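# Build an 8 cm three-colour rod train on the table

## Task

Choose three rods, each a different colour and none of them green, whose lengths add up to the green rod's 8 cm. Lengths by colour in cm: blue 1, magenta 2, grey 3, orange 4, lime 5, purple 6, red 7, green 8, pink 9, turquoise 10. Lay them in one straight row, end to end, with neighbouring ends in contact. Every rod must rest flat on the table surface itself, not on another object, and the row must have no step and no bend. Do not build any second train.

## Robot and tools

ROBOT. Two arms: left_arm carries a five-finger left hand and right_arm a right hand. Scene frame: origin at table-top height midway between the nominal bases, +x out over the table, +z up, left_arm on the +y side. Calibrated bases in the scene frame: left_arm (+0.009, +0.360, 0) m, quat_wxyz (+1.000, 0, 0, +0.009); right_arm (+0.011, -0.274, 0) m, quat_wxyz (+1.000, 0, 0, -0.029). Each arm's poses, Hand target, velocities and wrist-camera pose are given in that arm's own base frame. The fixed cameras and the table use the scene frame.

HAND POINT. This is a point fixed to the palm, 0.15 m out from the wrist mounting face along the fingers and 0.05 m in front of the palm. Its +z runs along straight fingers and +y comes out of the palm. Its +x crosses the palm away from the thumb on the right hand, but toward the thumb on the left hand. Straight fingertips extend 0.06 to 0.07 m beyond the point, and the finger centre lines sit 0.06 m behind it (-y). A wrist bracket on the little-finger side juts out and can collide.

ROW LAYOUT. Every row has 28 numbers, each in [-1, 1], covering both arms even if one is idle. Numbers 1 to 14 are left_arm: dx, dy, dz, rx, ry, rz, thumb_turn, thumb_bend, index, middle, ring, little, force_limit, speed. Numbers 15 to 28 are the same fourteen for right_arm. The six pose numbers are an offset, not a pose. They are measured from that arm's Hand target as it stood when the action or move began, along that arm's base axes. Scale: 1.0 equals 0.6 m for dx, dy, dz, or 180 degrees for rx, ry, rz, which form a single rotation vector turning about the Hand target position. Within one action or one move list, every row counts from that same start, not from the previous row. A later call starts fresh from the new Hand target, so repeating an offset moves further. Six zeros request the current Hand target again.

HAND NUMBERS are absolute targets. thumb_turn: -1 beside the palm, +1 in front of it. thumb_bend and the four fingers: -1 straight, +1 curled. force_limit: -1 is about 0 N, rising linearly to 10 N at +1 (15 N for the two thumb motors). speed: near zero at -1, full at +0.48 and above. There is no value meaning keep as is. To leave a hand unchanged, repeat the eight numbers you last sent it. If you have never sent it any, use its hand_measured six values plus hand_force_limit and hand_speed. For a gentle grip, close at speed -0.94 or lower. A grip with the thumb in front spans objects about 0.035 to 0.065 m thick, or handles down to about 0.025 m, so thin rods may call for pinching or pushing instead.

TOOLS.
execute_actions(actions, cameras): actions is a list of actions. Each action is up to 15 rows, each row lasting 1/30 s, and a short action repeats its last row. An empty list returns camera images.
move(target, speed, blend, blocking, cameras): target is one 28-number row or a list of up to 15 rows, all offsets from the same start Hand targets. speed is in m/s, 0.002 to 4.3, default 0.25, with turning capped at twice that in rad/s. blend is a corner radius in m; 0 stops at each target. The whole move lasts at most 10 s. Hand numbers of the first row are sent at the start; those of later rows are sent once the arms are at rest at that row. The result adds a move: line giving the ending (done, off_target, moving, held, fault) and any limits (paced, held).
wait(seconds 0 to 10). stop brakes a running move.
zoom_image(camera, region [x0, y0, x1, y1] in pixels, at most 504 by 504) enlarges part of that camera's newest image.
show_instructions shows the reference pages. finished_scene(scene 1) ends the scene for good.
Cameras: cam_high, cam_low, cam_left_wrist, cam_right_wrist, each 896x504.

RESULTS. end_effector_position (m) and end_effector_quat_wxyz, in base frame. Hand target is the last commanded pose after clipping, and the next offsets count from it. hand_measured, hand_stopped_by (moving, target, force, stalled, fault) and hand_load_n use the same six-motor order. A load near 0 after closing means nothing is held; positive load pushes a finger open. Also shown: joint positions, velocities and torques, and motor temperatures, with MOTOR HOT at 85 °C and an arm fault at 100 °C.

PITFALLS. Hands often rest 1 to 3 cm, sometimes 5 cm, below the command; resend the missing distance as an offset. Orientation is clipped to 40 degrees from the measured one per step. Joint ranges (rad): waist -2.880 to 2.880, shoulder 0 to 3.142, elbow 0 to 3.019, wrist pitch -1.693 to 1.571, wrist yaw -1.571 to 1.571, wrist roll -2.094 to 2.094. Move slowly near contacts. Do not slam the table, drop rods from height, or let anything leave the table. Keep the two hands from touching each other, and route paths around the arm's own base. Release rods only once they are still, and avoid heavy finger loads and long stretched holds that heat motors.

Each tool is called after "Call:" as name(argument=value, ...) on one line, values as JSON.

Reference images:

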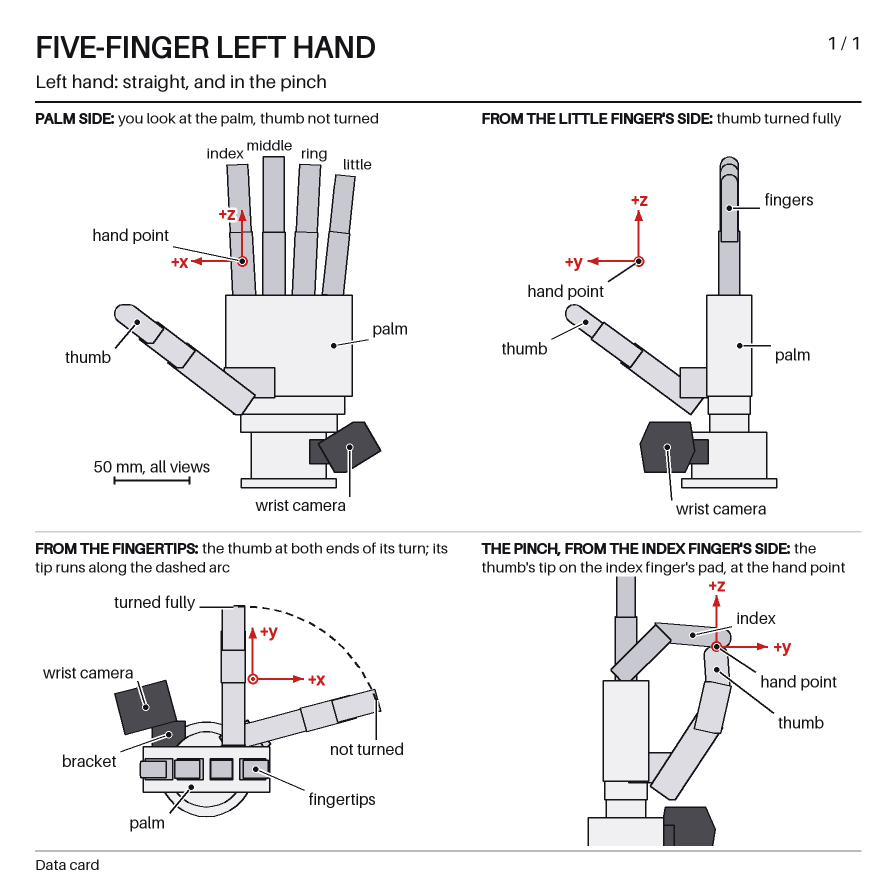

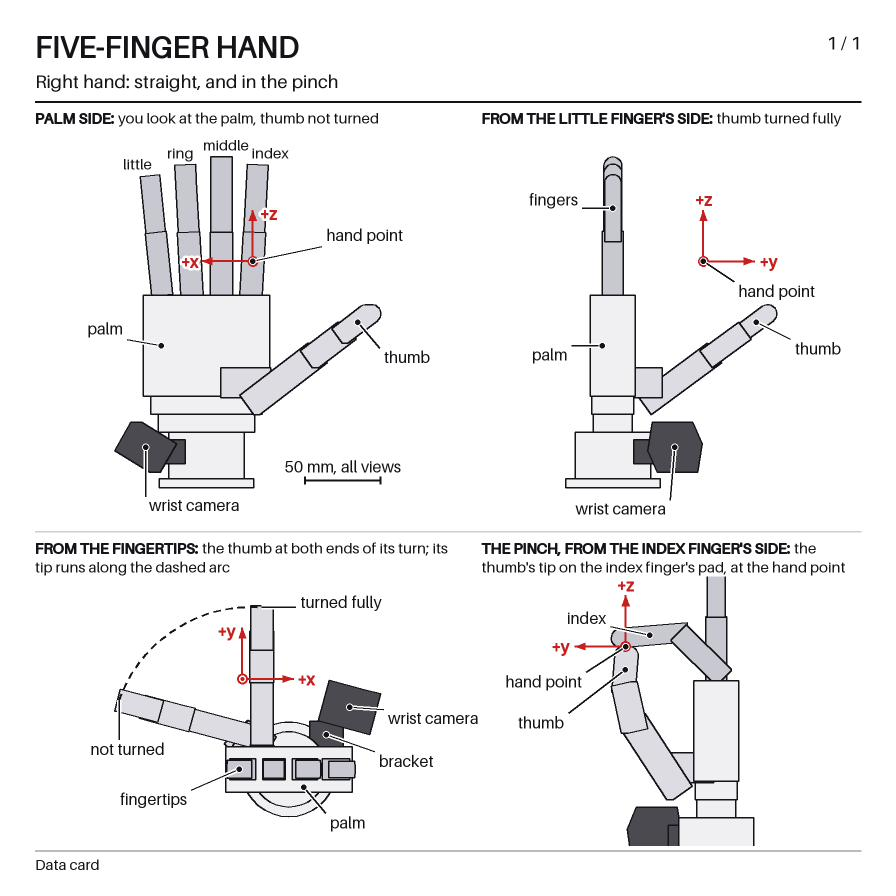

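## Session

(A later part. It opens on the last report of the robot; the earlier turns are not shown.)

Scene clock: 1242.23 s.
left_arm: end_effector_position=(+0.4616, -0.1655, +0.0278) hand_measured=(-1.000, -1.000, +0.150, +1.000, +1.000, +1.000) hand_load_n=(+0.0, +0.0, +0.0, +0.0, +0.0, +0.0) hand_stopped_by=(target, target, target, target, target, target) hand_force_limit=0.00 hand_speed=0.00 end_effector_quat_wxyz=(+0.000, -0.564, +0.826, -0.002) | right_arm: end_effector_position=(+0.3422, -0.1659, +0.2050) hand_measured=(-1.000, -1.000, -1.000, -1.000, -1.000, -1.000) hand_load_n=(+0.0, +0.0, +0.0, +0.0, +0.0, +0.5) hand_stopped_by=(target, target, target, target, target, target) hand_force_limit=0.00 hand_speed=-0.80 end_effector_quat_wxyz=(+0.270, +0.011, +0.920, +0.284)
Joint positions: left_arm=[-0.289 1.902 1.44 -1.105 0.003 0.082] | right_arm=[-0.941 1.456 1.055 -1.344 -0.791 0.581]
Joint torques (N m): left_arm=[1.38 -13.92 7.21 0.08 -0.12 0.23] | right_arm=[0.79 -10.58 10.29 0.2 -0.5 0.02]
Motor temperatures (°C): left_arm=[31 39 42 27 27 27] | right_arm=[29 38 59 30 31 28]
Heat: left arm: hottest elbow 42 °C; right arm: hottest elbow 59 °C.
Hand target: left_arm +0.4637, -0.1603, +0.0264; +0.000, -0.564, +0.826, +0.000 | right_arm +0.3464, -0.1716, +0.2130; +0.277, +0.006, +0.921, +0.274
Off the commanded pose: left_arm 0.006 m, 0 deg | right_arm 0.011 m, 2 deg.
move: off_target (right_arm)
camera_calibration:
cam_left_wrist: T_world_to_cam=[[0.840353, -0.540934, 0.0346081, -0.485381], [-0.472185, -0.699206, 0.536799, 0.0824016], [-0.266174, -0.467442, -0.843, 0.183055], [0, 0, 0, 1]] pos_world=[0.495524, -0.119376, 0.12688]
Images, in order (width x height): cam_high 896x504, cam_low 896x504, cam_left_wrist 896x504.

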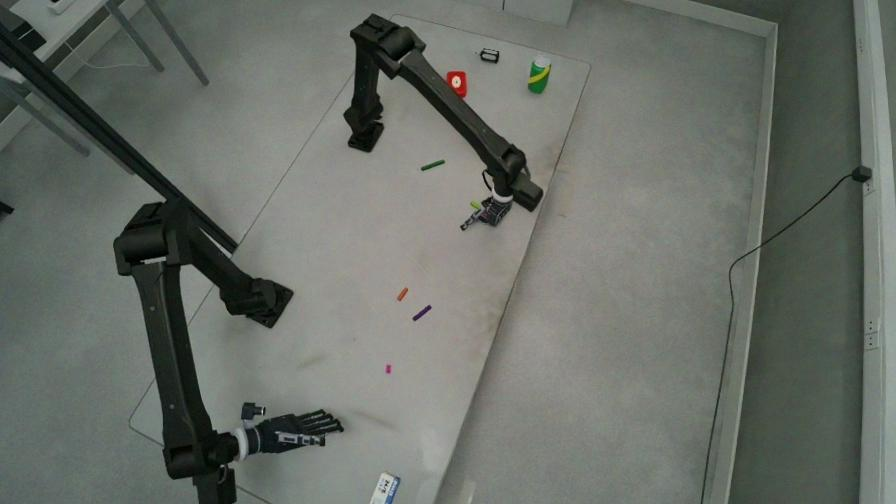

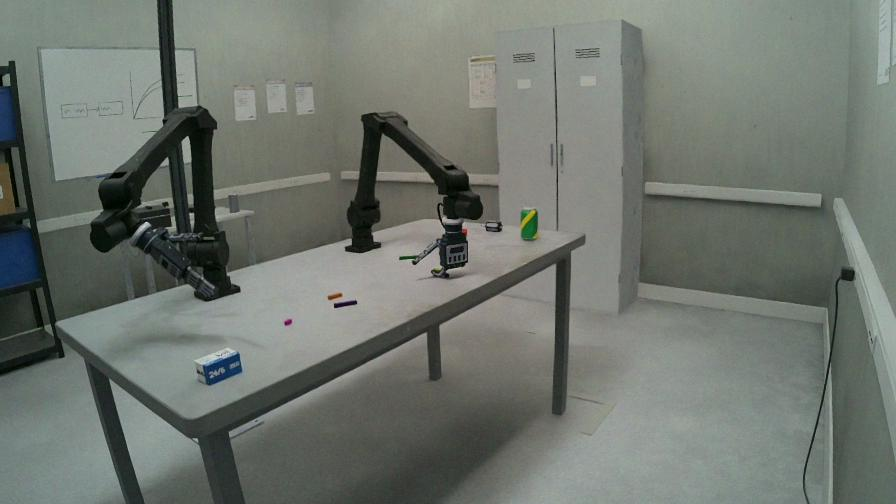

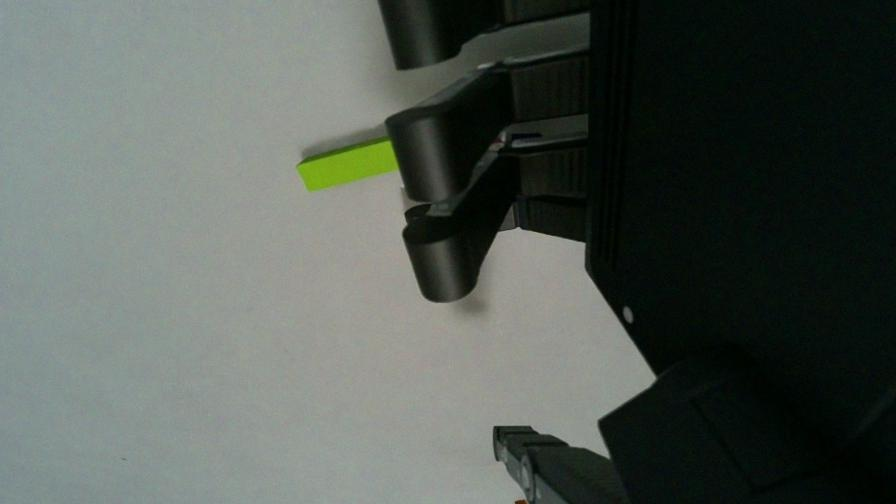

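Call:
move(target=[0.0042,0.0109,0,0,0,0,-1,-1,0.15,1,1,1,0.0,0.0,0,0,0,0,0,0,-1,-1,-1,-1,-1,-1,0.0,-0.8], speed=0.03, cameras=["cam_high", "cam_low", "cam_left_wrist"])

Call:
zoom_image(camera="cam_low", region=[420, 250, 470, 290])

Call:
zoom_image(camera="cam_high", region=[460, 190, 510, 230])

Call:
zoom_image(camera="cam_left_wrist", region=[380, 90, 600, 250])

Scene clock: 1248.93 s.
left_arm: end_effector_position=(+0.4638, -0.1581, +0.0278) hand_measured=(-1.000, -1.000, +0.150, +1.000, +1.000, +1.000) hand_load_n=(+0.0, +0.0, +0.0, +0.0, +0.0, +0.0) hand_stopped_by=(target, target, target, target, target, target) hand_force_limit=0.00 hand_speed=0.00 end_effector_quat_wxyz=(+0.000, -0.565, +0.825, -0.002) | right_arm: end_effector_position=(+0.3422, -0.1659, +0.2050) hand_measured=(-1.000, -1.000, -1.000, -1.000, -1.000, -1.000) hand_load_n=(+0.0, +0.0, +0.0, +0.0, +0.0, +0.0) hand_stopped_by=(target, target, target, target, target, target) hand_force_limit=0.00 hand_speed=-0.80 end_effector_quat_wxyz=(+0.270, +0.011, +0.920, +0.284)
Joint positions: left_arm=[-0.275 1.902 1.44 -1.105 0.003 0.095] | right_arm=[-0.941 1.456 1.055 -1.344 -0.791 0.581]
Joint torques (N m): left_arm=[1.08 -13.51 7.46 -0.01 -0.08 0.27] | right_arm=[0.67 -10.52 10.29 0.18 -0.51 0.01]
Motor temperatures (°C): left_arm=[31 39 42 27 27 27] | right_arm=[29 38 59 30 31 28]
Heat: left arm: hottest elbow 42 °C; right arm: hottest elbow 59 °C.
Hand target: left_arm +0.4663, -0.1537, +0.0265; +0.000, -0.564, +0.826, +0.000 | right_arm +0.3464, -0.1716, +0.2130; +0.277, +0.006, +0.921, +0.274
Off the commanded pose: left_arm 0.005 m, 0 deg | right_arm 0.011 m, 2 deg.
move: off_target (right_arm)
camera_calibration:
cam_left_wrist: T_world_to_cam=[[0.841369, -0.539351, 0.0346269, -0.48347], [-0.470882, -0.700099, 0.536779, 0.0878209], [-0.26527, -0.467934, -0.843012, 0.186569], [0, 0, 0, 1]] pos_world=[0.497621, -0.111975, 0.12688]
Images, in order (width x height): cam_high 896x504, cam_low 896x504, cam_left_wrist 896x504.

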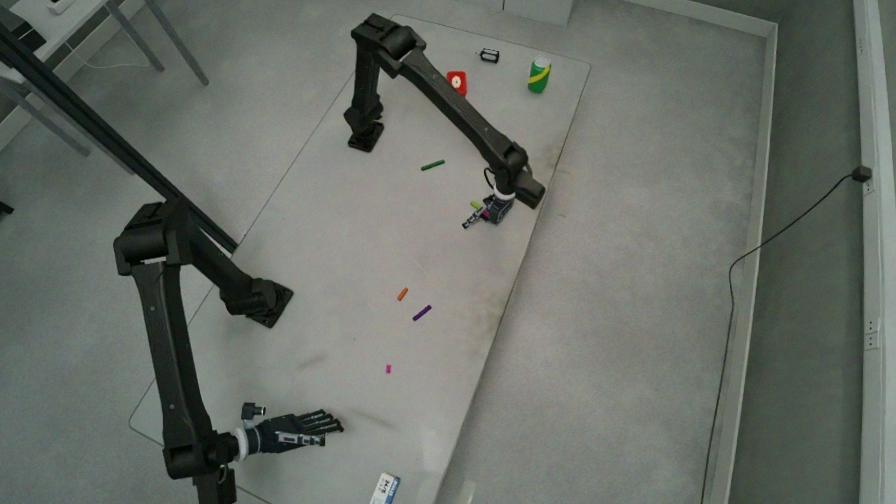

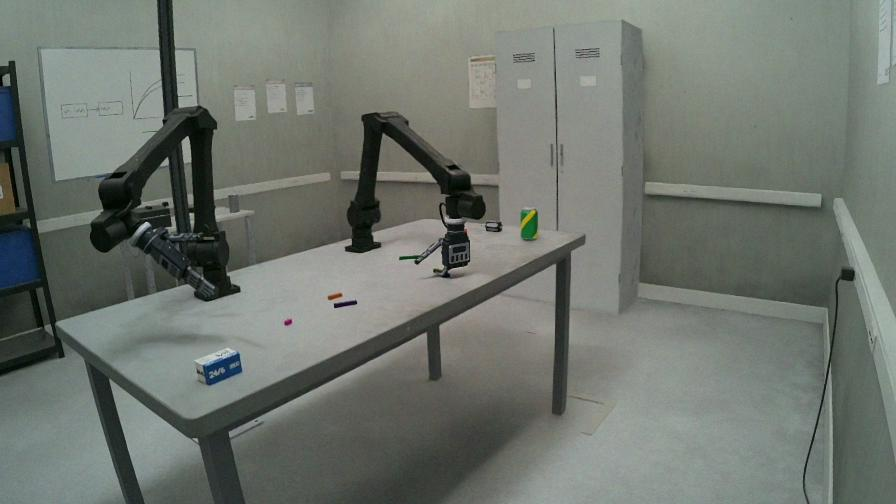

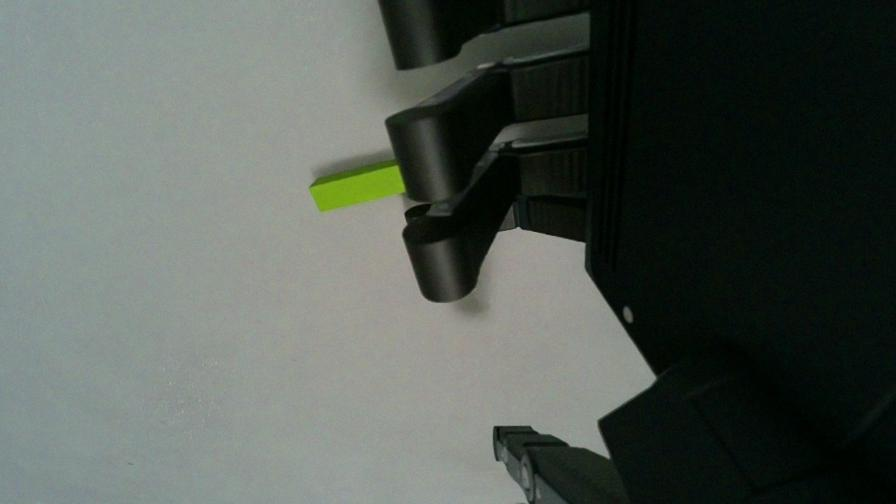

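Scaled by 10.080 from the camera's 896x504 image, which has a finer 1280x720 frame.

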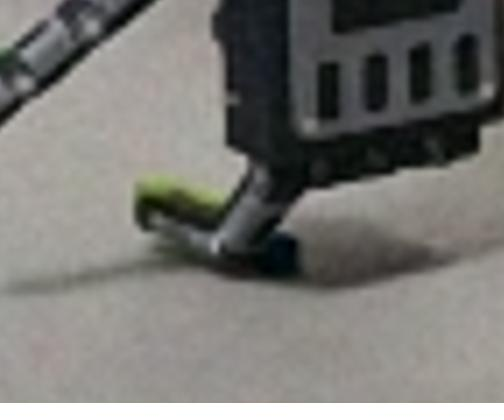

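Scaled by 10.080 from the camera's 896x504 image, which has a finer 1280x720 frame.

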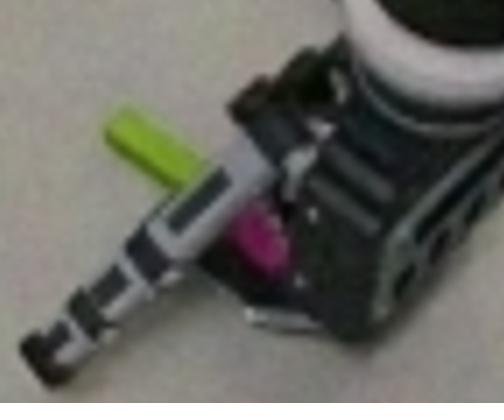

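Scaled by 2.291 from the camera's 896x504 image, which has a finer 1280x720 frame.

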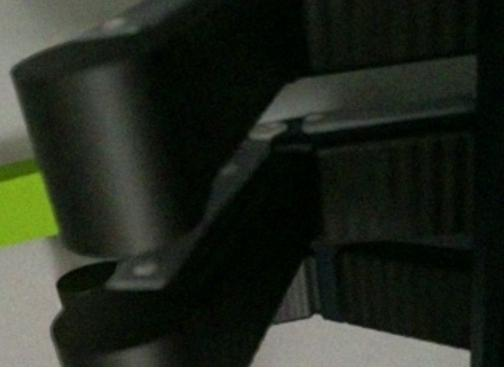

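Call:
move(target=[0.0032,0.0079,0,0,0,0,-1,-1,0.15,1,1,1,0.0,0.0,0,0,0,0,0,0,-1,-1,-1,-1,-1,-1,0.0,-0.8], speed=0.03, cameras=["cam_high", "cam_low", "cam_left_wrist"])

Call:
zoom_image(camera="cam_low", region=[420, 250, 470, 290])

Call:
zoom_image(camera="cam_high", region=[460, 190, 510, 230])

Call:
zoom_image(camera="cam_left_wrist", region=[290, 120, 470, 250])

Scene clock: 1252.60 s.
left_arm: end_effector_position=(+0.4650, -0.1539, +0.0278) hand_measured=(-1.000, -1.000, +0.150, +1.000, +1.000, +1.000) hand_load_n=(-0.5, +0.0, +0.0, +0.0, +0.0, +0.0) hand_stopped_by=(target, target, target, target, target, target) hand_force_limit=0.00 hand_speed=0.00 end_effector_quat_wxyz=(+0.000, -0.564, +0.826, -0.002) | right_arm: end_effector_position=(+0.3422, -0.1659, +0.2050) hand_measured=(-1.000, -1.000, -1.000, -1.000, -1.000, -1.000) hand_load_n=(+0.5, +0.0, +0.0, +0.0, +0.0, +0.0) hand_stopped_by=(target, target, target, target, target, target) hand_force_limit=0.00 hand_speed=-0.80 end_effector_quat_wxyz=(+0.270, +0.011, +0.920, +0.284)
Joint positions: left_arm=[-0.268 1.902 1.44 -1.105 0.003 0.104] | right_arm=[-0.941 1.456 1.055 -1.344 -0.791 0.581]
Joint torques (N m): left_arm=[0.97 -13.45 7.65 -0.03 -0.1 0.21] | right_arm=[0.73 -10.58 10.29 0.23 -0.5 0.01]
Motor temperatures (°C): left_arm=[31 39 42 27 27 27] | right_arm=[29 38 59 30 31 28]
Heat: left arm: hottest elbow 42 °C; right arm: hottest elbow 59 °C.
Hand target: left_arm +0.4682, -0.1491, +0.0265; +0.000, -0.564, +0.826, +0.000 | right_arm +0.3464, -0.1716, +0.2130; +0.277, +0.006, +0.921, +0.274
Off the commanded pose: left_arm 0.006 m, 0 deg | right_arm 0.011 m, 2 deg.
move: off_target (right_arm)
camera_calibration:
cam_left_wrist: T_world_to_cam=[[0.840525, -0.540666, 0.0346007, -0.481989], [-0.471996, -0.699424, 0.536681, 0.0918973], [-0.265965, -0.467426, -0.843075, 0.189216], [0, 0, 0, 1]] pos_world=[0.498824, -0.107876, 0.126881]
Images, in order (width x height): cam_high 896x504, cam_low 896x504, cam_left_wrist 896x504.

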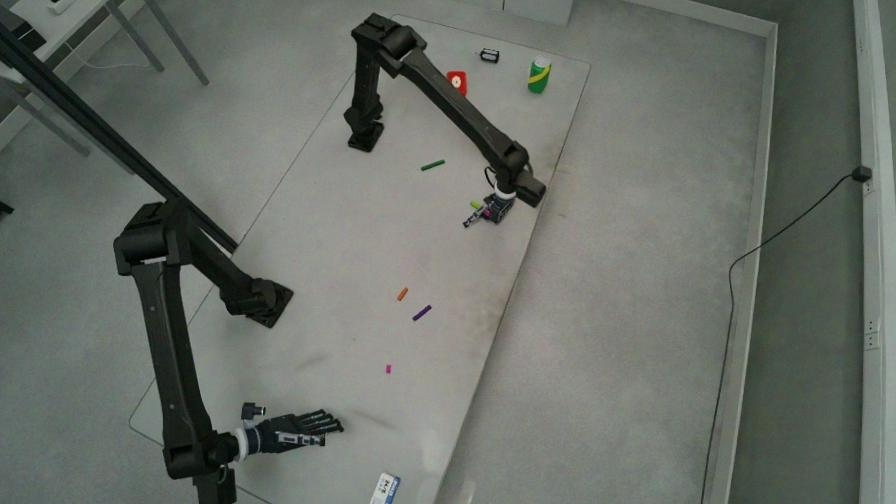

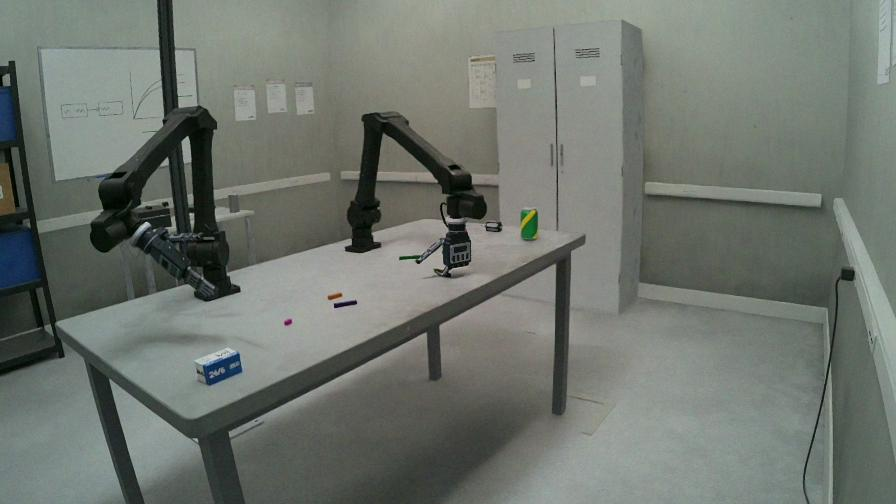

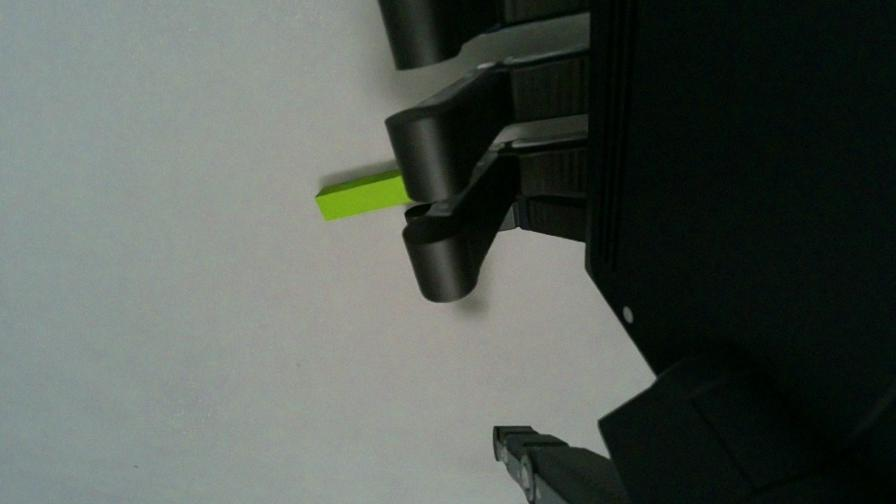

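Scaled by 10.080 from the camera's 896x504 image, which has a finer 1280x720 frame.

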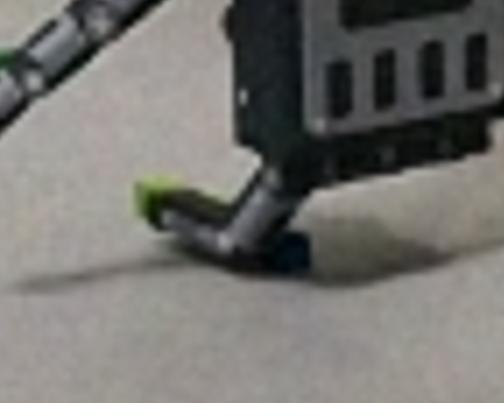

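Scaled by 10.080 from the camera's 896x504 image, which has a finer 1280x720 frame.

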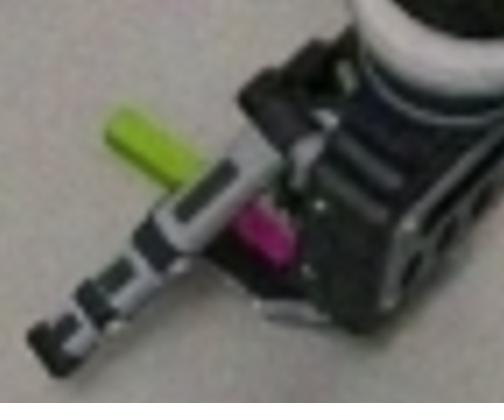

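Scaled by 2.800 from the camera's 896x504 image, which has a finer 1280x720 frame.

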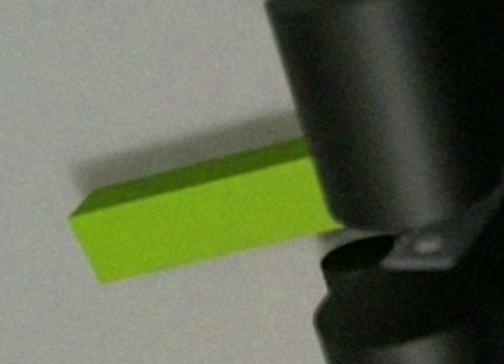

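Call:
move(target=[0.0014,0.0035,0,0,0,0,-1,-1,0.15,1,1,1,0.0,0.0,0,0,0,0,0,0,-1,-1,-1,-1,-1,-1,0.0,-0.8], speed=0.02, cameras=["cam_high", "cam_left_wrist"])

Call:
zoom_image(camera="cam_left_wrist", region=[290, 120, 470, 250])

Call:
zoom_image(camera="cam_high", region=[460, 190, 510, 230])

Scene clock: 1256.80 s.
left_arm: end_effector_position=(+0.4655, -0.1519, +0.0278) hand_measured=(-1.000, -1.000, +0.150, +1.000, +1.000, +1.000) hand_load_n=(+0.0, +0.0, +0.0, +0.0, +0.0, +0.0) hand_stopped_by=(target, target, target, target, target, target) hand_force_limit=0.00 hand_speed=0.00 end_effector_quat_wxyz=(+0.000, -0.564, +0.826, -0.002) | right_arm: end_effector_position=(+0.3422, -0.1659, +0.2050) hand_measured=(-1.000, -1.000, -1.000, -1.000, -1.000, -1.000) hand_load_n=(+0.0, +0.0, +0.0, +0.5, +0.0, +0.0) hand_stopped_by=(target, target, target, target, target, target) hand_force_limit=0.00 hand_speed=-0.80 end_effector_quat_wxyz=(+0.270, +0.011, +0.920, +0.284)
Joint positions: left_arm=[-0.264 1.902 1.44 -1.105 0.003 0.108] | right_arm=[-0.941 1.456 1.055 -1.344 -0.791 0.581]
Joint torques (N m): left_arm=[1.67 -13.57 7.73 0.03 -0.12 0.28] | right_arm=[0.73 -10.52 10.3 0.21 -0.51 0.01]
Motor temperatures (°C): left_arm=[31 39 43 27 27 27] | right_arm=[29 38 60 30 31 28]
Heat: left arm: hottest elbow 43 °C; right arm: hottest elbow 60 °C.
Hand target: left_arm +0.4690, -0.1469, +0.0265; +0.000, -0.564, +0.826, +0.000 | right_arm +0.3464, -0.1716, +0.2130; +0.277, +0.006, +0.921, +0.274
Off the commanded pose: left_arm 0.006 m, 0 deg | right_arm 0.011 m, 2 deg.
move: off_target (right_arm)
camera_calibration:
cam_left_wrist: T_world_to_cam=[[0.840154, -0.541242, 0.0346096, -0.481236], [-0.472483, -0.699105, 0.536667, 0.0939287], [-0.266271, -0.467236, -0.843084, 0.190531], [0, 0, 0, 1]] pos_world=[0.499425, -0.105776, 0.126881]
Images, in order (width x height): cam_high 896x504, cam_left_wrist 896x504.

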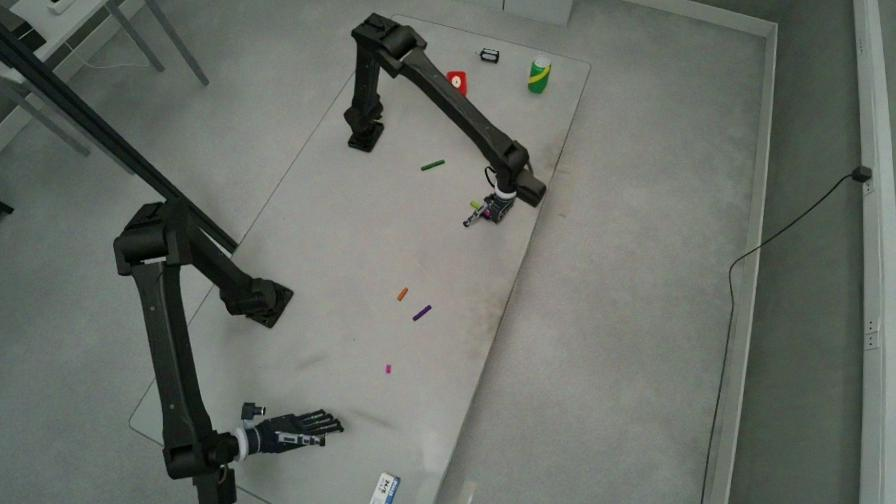

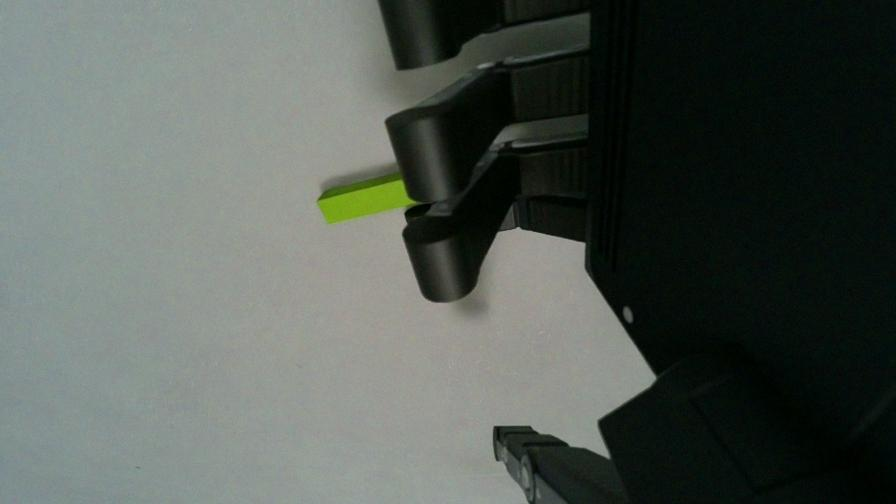

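Scaled by 2.800 from the camera's 896x504 image, which has a finer 1280x720 frame.

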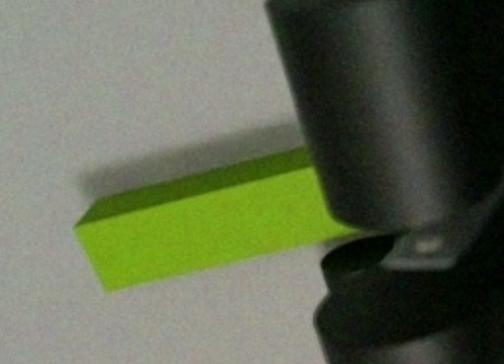

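Scaled by 10.080 from the camera's 896x504 image, which has a finer 1280x720 frame.

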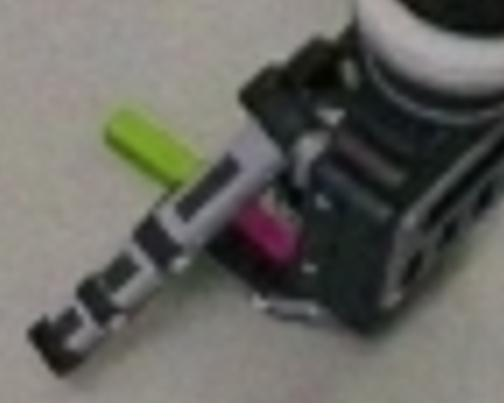

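Call:
move(target=[0.0008,0.0021,0,0,0,0,-1,-1,0.15,1,1,1,0.0,0.0,0,0,0,0,0,0,-1,-1,-1,-1,-1,-1,0.0,-0.8], speed=0.02, cameras=["cam_left_wrist"])

Call:
zoom_image(camera="cam_left_wrist", region=[290, 120, 470, 250])

Scene clock: 1260.00 s.
left_arm: end_effector_position=(+0.4659, -0.1505, +0.0278) hand_measured=(-1.000, -1.000, +0.150, +1.000, +1.000, +1.000) hand_load_n=(+0.0, +0.0, +0.0, +0.0, +0.0, +0.0) hand_stopped_by=(target, target, target, target, target, target) hand_force_limit=0.00 hand_speed=0.00 end_effector_quat_wxyz=(+0.000, -0.564, +0.826, -0.002) | right_arm: end_effector_position=(+0.3422, -0.1659, +0.2050) hand_measured=(-1.000, -1.000, -1.000, -1.000, -1.000, -1.000) hand_load_n=(+0.5, +0.0, +0.0, +0.0, +0.0, +0.0) hand_stopped_by=(target, target, target, target, target, target) hand_force_limit=0.00 hand_speed=-0.80 end_effector_quat_wxyz=(+0.270, +0.011, +0.920, +0.284)
Joint positions: left_arm=[-0.261 1.902 1.44 -1.105 0.003 0.111] | right_arm=[-0.941 1.456 1.055 -1.344 -0.791 0.581]
Joint torques (N m): left_arm=[0.97 -13.39 7.79 0.02 -0.13 0.24] | right_arm=[0.73 -10.58 10.3 0.21 -0.5 0.01]
Motor temperatures (°C): left_arm=[31 39 43 27 27 27] | right_arm=[29 38 60 30 31 28]
Heat: left arm: hottest elbow 43 °C; right arm: hottest elbow 60 °C.
Hand target: left_arm +0.4695, -0.1457, +0.0265; +0.000, -0.564, +0.826, +0.000 | right_arm +0.3464, -0.1716, +0.2130; +0.277, +0.006, +0.921, +0.274
Off the commanded pose: left_arm 0.006 m, 0 deg | right_arm 0.011 m, 2 deg.
move: off_target (right_arm)
camera_calibration:
cam_left_wrist: T_world_to_cam=[[0.840344, -0.540945, 0.0346484, -0.480798], [-0.472258, -0.699267, 0.536654, 0.0949211], [-0.266072, -0.467337, -0.843091, 0.191156], [0, 0, 0, 1]] pos_world=[0.499724, -0.104376, 0.126881]
Images, in order (width x height): cam_left_wrist 896x504.

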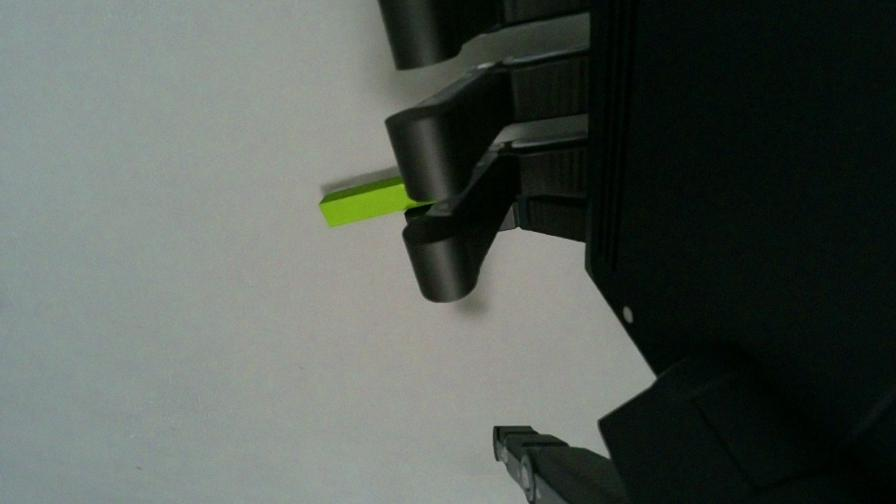

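Scaled by 2.800 from the camera's 896x504 image, which has a finer 1280x720 frame.

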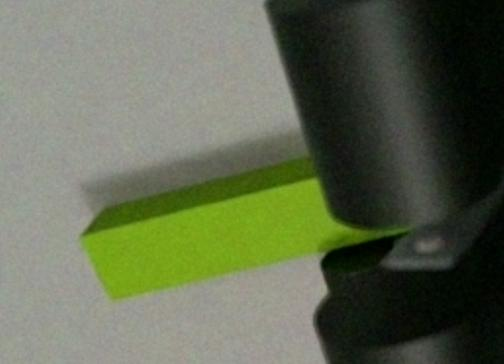

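Call:
move(target=[[0,0,0.0833,0,0,0,-1,-1,0.15,1,1,1,0.0,0.0,0,0,0,0,0,0,-1,-1,-1,-1,-1,-1,0.0,-0.8],[0.1242,-0.0485,0.0833,0,0,0,-1,-1,0.15,1,1,1,0.0,0.0,0,0,0,0,0,0,-1,-1,-1,-1,-1,-1,0.0,-0.8]], speed=[0.06,0.12], cameras=["cam_left_wrist", "cam_high"])

Call:
zoom_image(camera="cam_high", region=[460, 190, 510, 230])

Scene clock: 1267.43 s.
left_arm: end_effector_position=(+0.5335, -0.1684, +0.0692) hand_measured=(-1.000, -1.000, +0.150, +1.000, +1.000, +1.000) hand_load_n=(+0.0, +0.0, +0.0, +0.0, +0.0, +0.0) hand_stopped_by=(target, target, target, target, target, target) hand_force_limit=0.00 hand_speed=0.00 end_effector_quat_wxyz=(-0.007, -0.564, +0.826, +0.007) | right_arm: end_effector_position=(+0.3422, -0.1659, +0.2050) hand_measured=(-1.000, -1.000, -1.000, -1.000, -1.000, -1.000) hand_load_n=(+0.0, +0.0, +0.0, +0.0, +0.0, +0.0) hand_stopped_by=(target, target, target, target, target, target) hand_force_limit=0.00 hand_speed=-0.80 end_effector_quat_wxyz=(+0.270, +0.011, +0.920, +0.284)
Joint positions: left_arm=[-0.261 2.055 1.795 -1.331 0.002 0.111] | right_arm=[-0.941 1.456 1.055 -1.344 -0.791 0.581]
Joint torques (N m): left_arm=[0.15 -15.56 10.86 -0.13 -0.1 0.08] | right_arm=[0.73 -10.58 10.29 0.23 -0.5 0.01]
Motor temperatures (°C): left_arm=[31 39 43 27 27 27] | right_arm=[29 38 60 30 31 28]
Heat: left arm: hottest elbow 43 °C; right arm: hottest elbow 60 °C.
Hand target: left_arm +0.5440, -0.1747, +0.0765; +0.000, -0.564, +0.826, +0.000 | right_arm +0.3464, -0.1716, +0.2130; +0.277, +0.006, +0.921, +0.274
Off the commanded pose: left_arm 0.014 m, 1 deg | right_arm 0.011 m, 2 deg.
move: off_target (left_arm, right_arm)
camera_calibration:
cam_left_wrist: T_world_to_cam=[[0.840641, -0.541456, 0.0122125, -0.547439], [-0.460499, -0.702719, 0.542334, 0.0849179], [-0.285068, -0.461532, -0.840074, 0.246468], [0, 0, 0, 1]] pos_world=[0.569565, -0.122988, 0.167683]
Images, in order (width x height): cam_high 896x504, cam_left_wrist 896x504.

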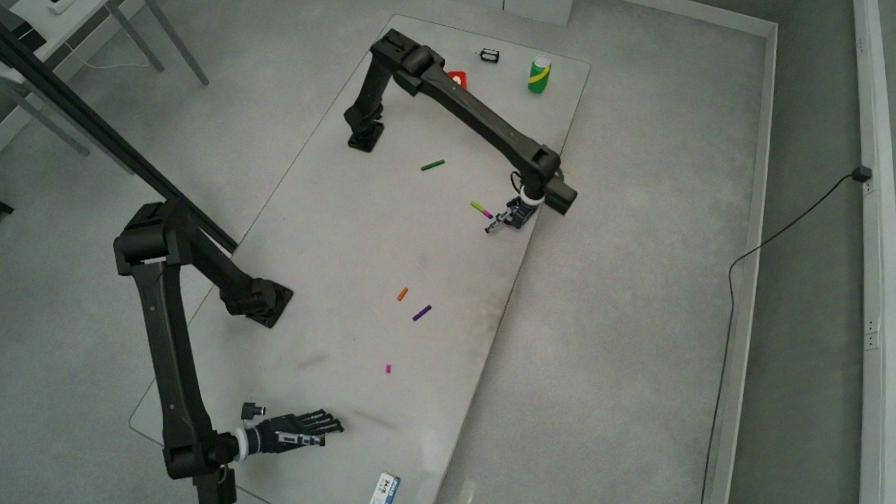

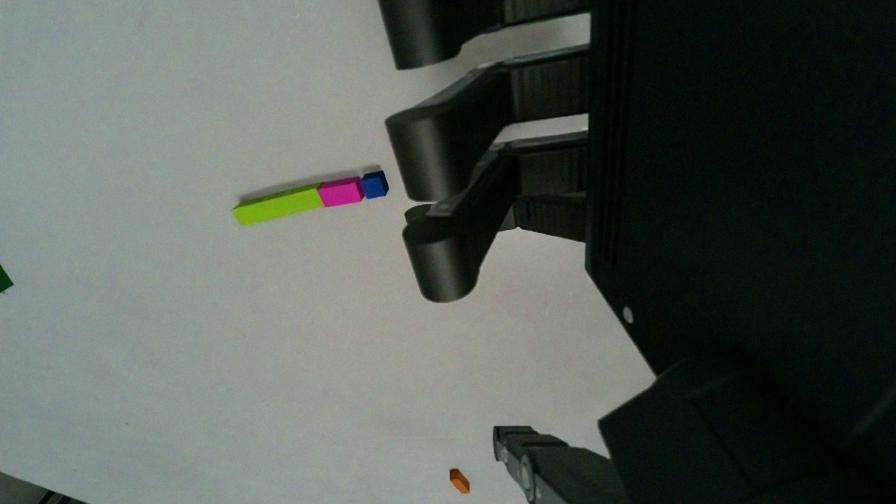

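Scaled by 10.080 from the camera's 896x504 image, which has a finer 1280x720 frame.

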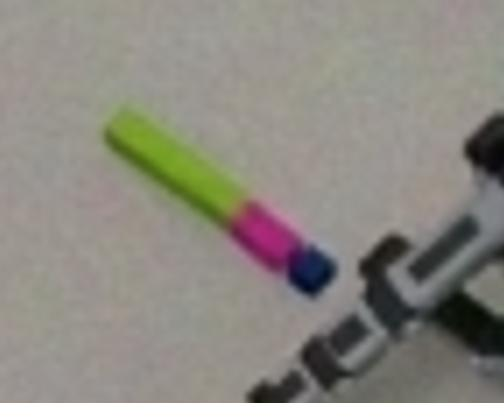

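Excellent — the bar fence works. Zoom for detail.

Call:
zoom_image(camera="cam_left_wrist", region=[225, 150, 405, 240])

Call:
zoom_image(camera="cam_left_wrist", region=[310, 160, 400, 220])

Scaled by 2.800 from the camera's 896x504 image, which has a finer 1280x720 frame.

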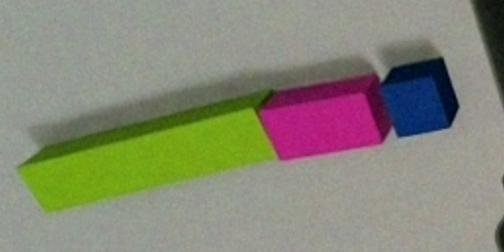

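Scaled by 5.600 from the camera's 896x504 image, which has a finer 1280x720 frame.

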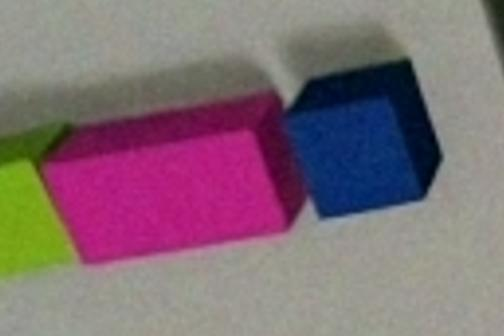

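Call:
move(target=[[0,0,0.0808,0,0,0,-1,-1,0.15,1,1,1,0.0,0.0,0,0,0,0,0,0,-1,-1,-1,-1,-1,-1,0.0,-0.8],[-0.03,0.015,0.0808,0,0,0,-1,-1,-1,1,1,1,0.0,0.0,0,0,0,0,0,0,-1,-1,-1,-1,-1,-1,0.0,-0.8],[-0.1067,0.0555,0.0808,0,0,0,-1,-1,-1,1,1,1,0.0,0.0,0,0,0,0,0,0,-1,-1,-1,-1,-1,-1,0.0,-0.8]], speed=0.12, cameras=["cam_left_wrist", "cam_low"])

Call:
zoom_image(camera="cam_low", region=[410, 200, 490, 290])

Scene clock: 1289.80 s.
left_arm: end_effector_position=(+0.4760, -0.1445, +0.1238) hand_measured=(-1.000, -1.000, -1.000, +1.000, +1.000, +1.000) hand_load_n=(+0.0, +0.0, +0.0, +0.0, +0.0, +0.0) hand_stopped_by=(target, target, target, target, target, target) hand_force_limit=0.00 hand_speed=0.00 end_effector_quat_wxyz=(-0.006, -0.565, +0.825, +0.005) | right_arm: end_effector_position=(+0.3422, -0.1659, +0.2050) hand_measured=(-1.000, -1.000, -1.000, -1.000, -1.000, -1.000) hand_load_n=(+0.0, +0.0, +0.0, +0.0, +0.0, +0.0) hand_stopped_by=(target, target, target, target, target, target) hand_force_limit=0.00 hand_speed=-0.80 end_effector_quat_wxyz=(+0.270, +0.011, +0.920, +0.284)
Joint positions: left_arm=[-0.246 1.852 1.628 -1.363 0.002 0.123] | right_arm=[-0.941 1.456 1.055 -1.344 -0.791 0.581]
Joint torques (N m): left_arm=[1.2 -15.09 7.53 0.62 -0.1 0.2] | right_arm=[0.91 -10.64 10.29 0.21 -0.51 0.01]
Motor temperatures (°C): left_arm=[31 43 45 27 27 27] | right_arm=[29 38 60 30 31 28]
Heat: left arm: hottest elbow 45 °C; right arm: hottest elbow 60 °C.
Hand target: left_arm +0.4800, -0.1413, +0.1247; +0.000, -0.564, +0.826, +0.000 | right_arm +0.3464, -0.1716, +0.2130; +0.277, +0.006, +0.921, +0.274
Off the commanded pose: left_arm 0.005 m, 1 deg | right_arm 0.011 m, 2 deg.
move: off_target (right_arm)
camera_calibration:
cam_left_wrist: T_world_to_cam=[[0.842429, -0.538561, 0.0162683, -0.487821], [-0.460372, -0.70378, 0.541065, 0.0455332], [-0.279947, -0.463298, -0.840824, 0.284463], [0, 0, 0, 1]] pos_world=[0.511552, -0.0988851, 0.222483]
Images, in order (width x height): cam_low 896x504, cam_left_wrist 896x504.

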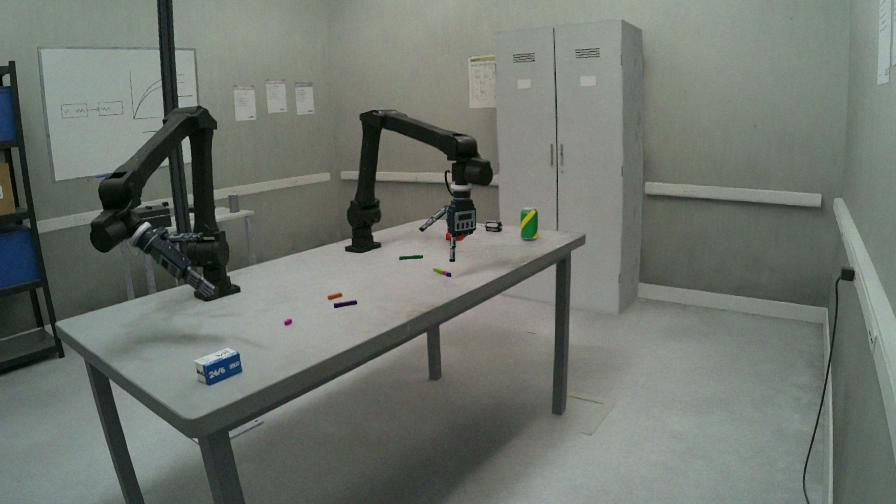

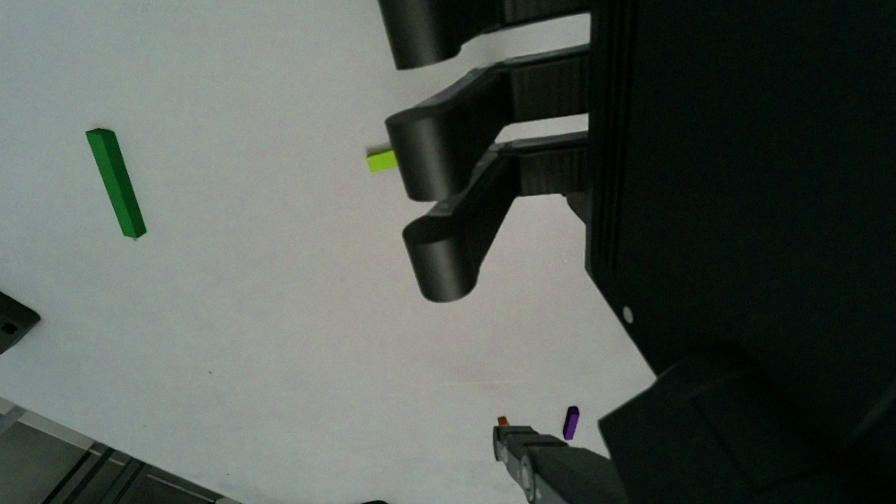

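Scaled by 5.600 from the camera's 896x504 image, which has a finer 1280x720 frame.

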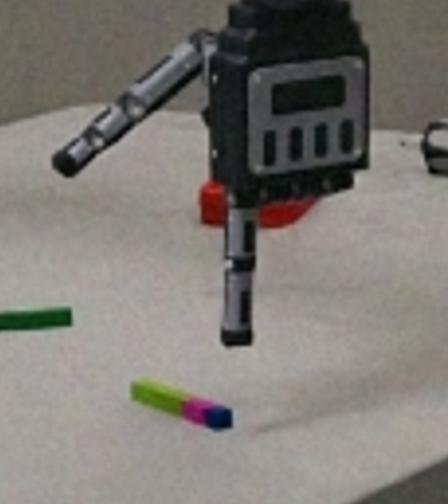

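Call:
move(target=[0.0037,0.0093,-0.0620,0,0,0,-1,-1,-1,1,1,1,0.0,0.0,0,0,0,0,0,0,-1,-1,-1,-1,-1,-1,0.0,-0.8], speed=0.08, cameras=["cam_high", "cam_low"])

Call:
zoom_image(camera="cam_low", region=[420, 230, 480, 290])

Call:
zoom_image(camera="cam_high", region=[460, 190, 530, 240])

Scene clock: 1294.47 s.
left_arm: end_effector_position=(+0.4780, -0.1400, +0.0936) hand_measured=(-1.000, -1.000, -1.000, +1.000, +1.000, +1.000) hand_load_n=(+0.0, +0.0, +0.0, +0.0, +0.0, +0.0) hand_stopped_by=(target, target, target, target, target, target) hand_force_limit=0.00 hand_speed=0.00 end_effector_quat_wxyz=(-0.001, -0.564, +0.825, +0.000) | right_arm: end_effector_position=(+0.3422, -0.1659, +0.2050) hand_measured=(-1.000, -1.000, -1.000, -1.000, -1.000, -1.000) hand_load_n=(+0.0, +0.0, +0.0, +0.0, +0.0, +0.0) hand_stopped_by=(target, target, target, target, target, target) hand_force_limit=0.00 hand_speed=-0.80 end_effector_quat_wxyz=(+0.270, +0.011, +0.920, +0.284)
Joint positions: left_arm=[-0.238 1.864 1.567 -1.275 0.002 0.133] | right_arm=[-0.941 1.456 1.055 -1.344 -0.791 0.581]
Joint torques (N m): left_arm=[1.08 -13.68 7.64 0.57 -0.08 0.27] | right_arm=[0.67 -10.7 10.29 0.21 -0.51 0.01]
Motor temperatures (°C): left_arm=[31 43 45 27 27 27] | right_arm=[29 38 60 30 31 28]
Heat: left arm: hottest elbow 45 °C; right arm: hottest elbow 60 °C.
Hand target: left_arm +0.4823, -0.1358, +0.0877; +0.000, -0.564, +0.826, +0.000 | right_arm +0.3464, -0.1716, +0.2130; +0.277, +0.006, +0.921, +0.274
Off the commanded pose: left_arm 0.009 m, 0 deg | right_arm 0.011 m, 2 deg.
move: off_target (right_arm)
Images, in order (width x height): cam_high 896x504, cam_low 896x504.

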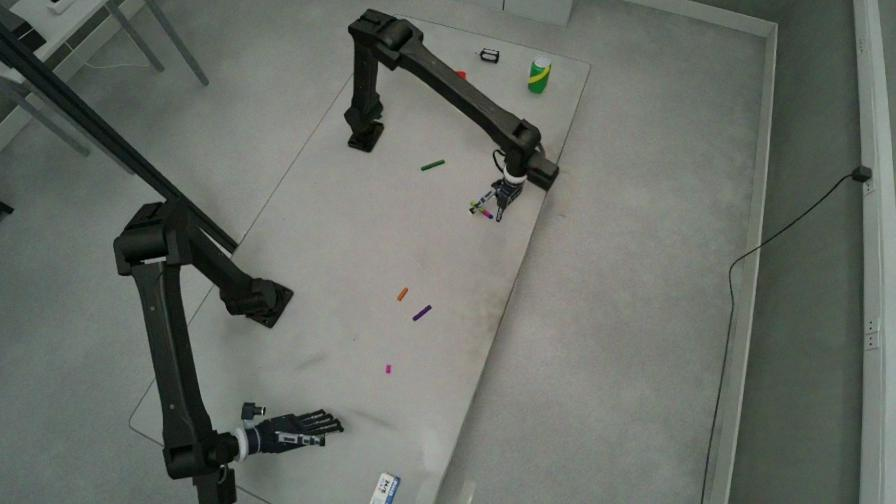

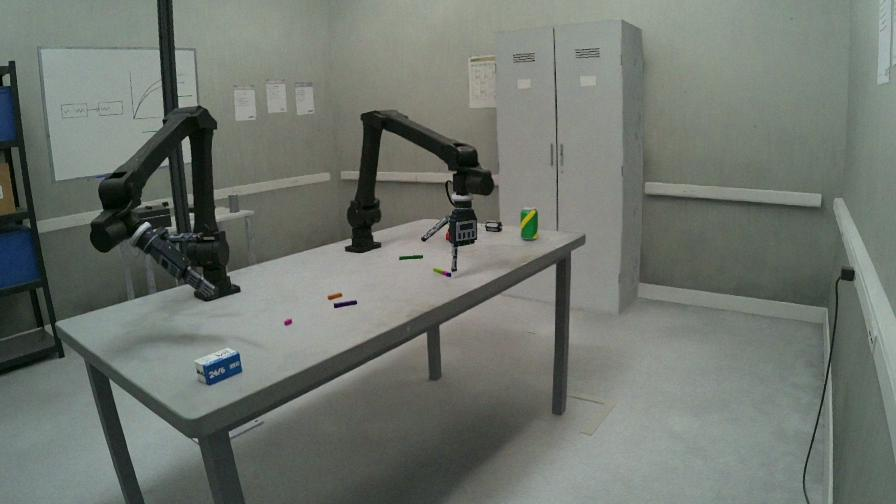

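Scaled by 8.400 from the camera's 896x504 image, which has a finer 1280x720 frame.

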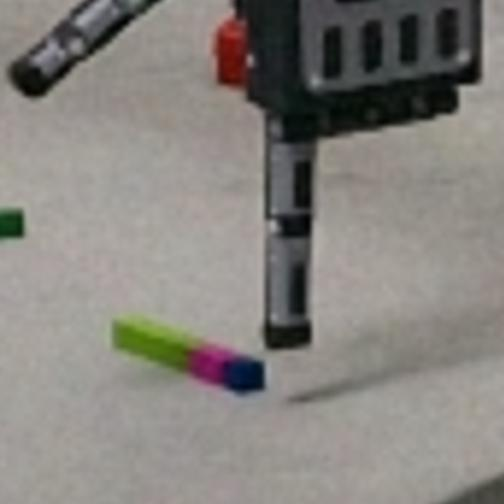

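Scaled by 7.200 from the camera's 896x504 image, which has a finer 1280x720 frame.

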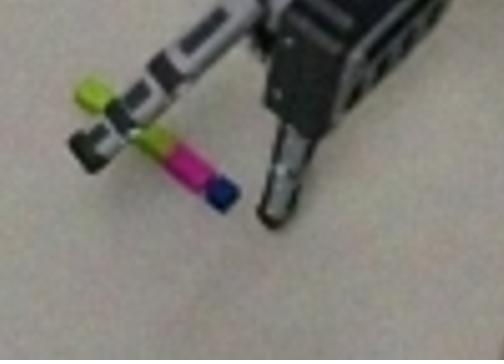

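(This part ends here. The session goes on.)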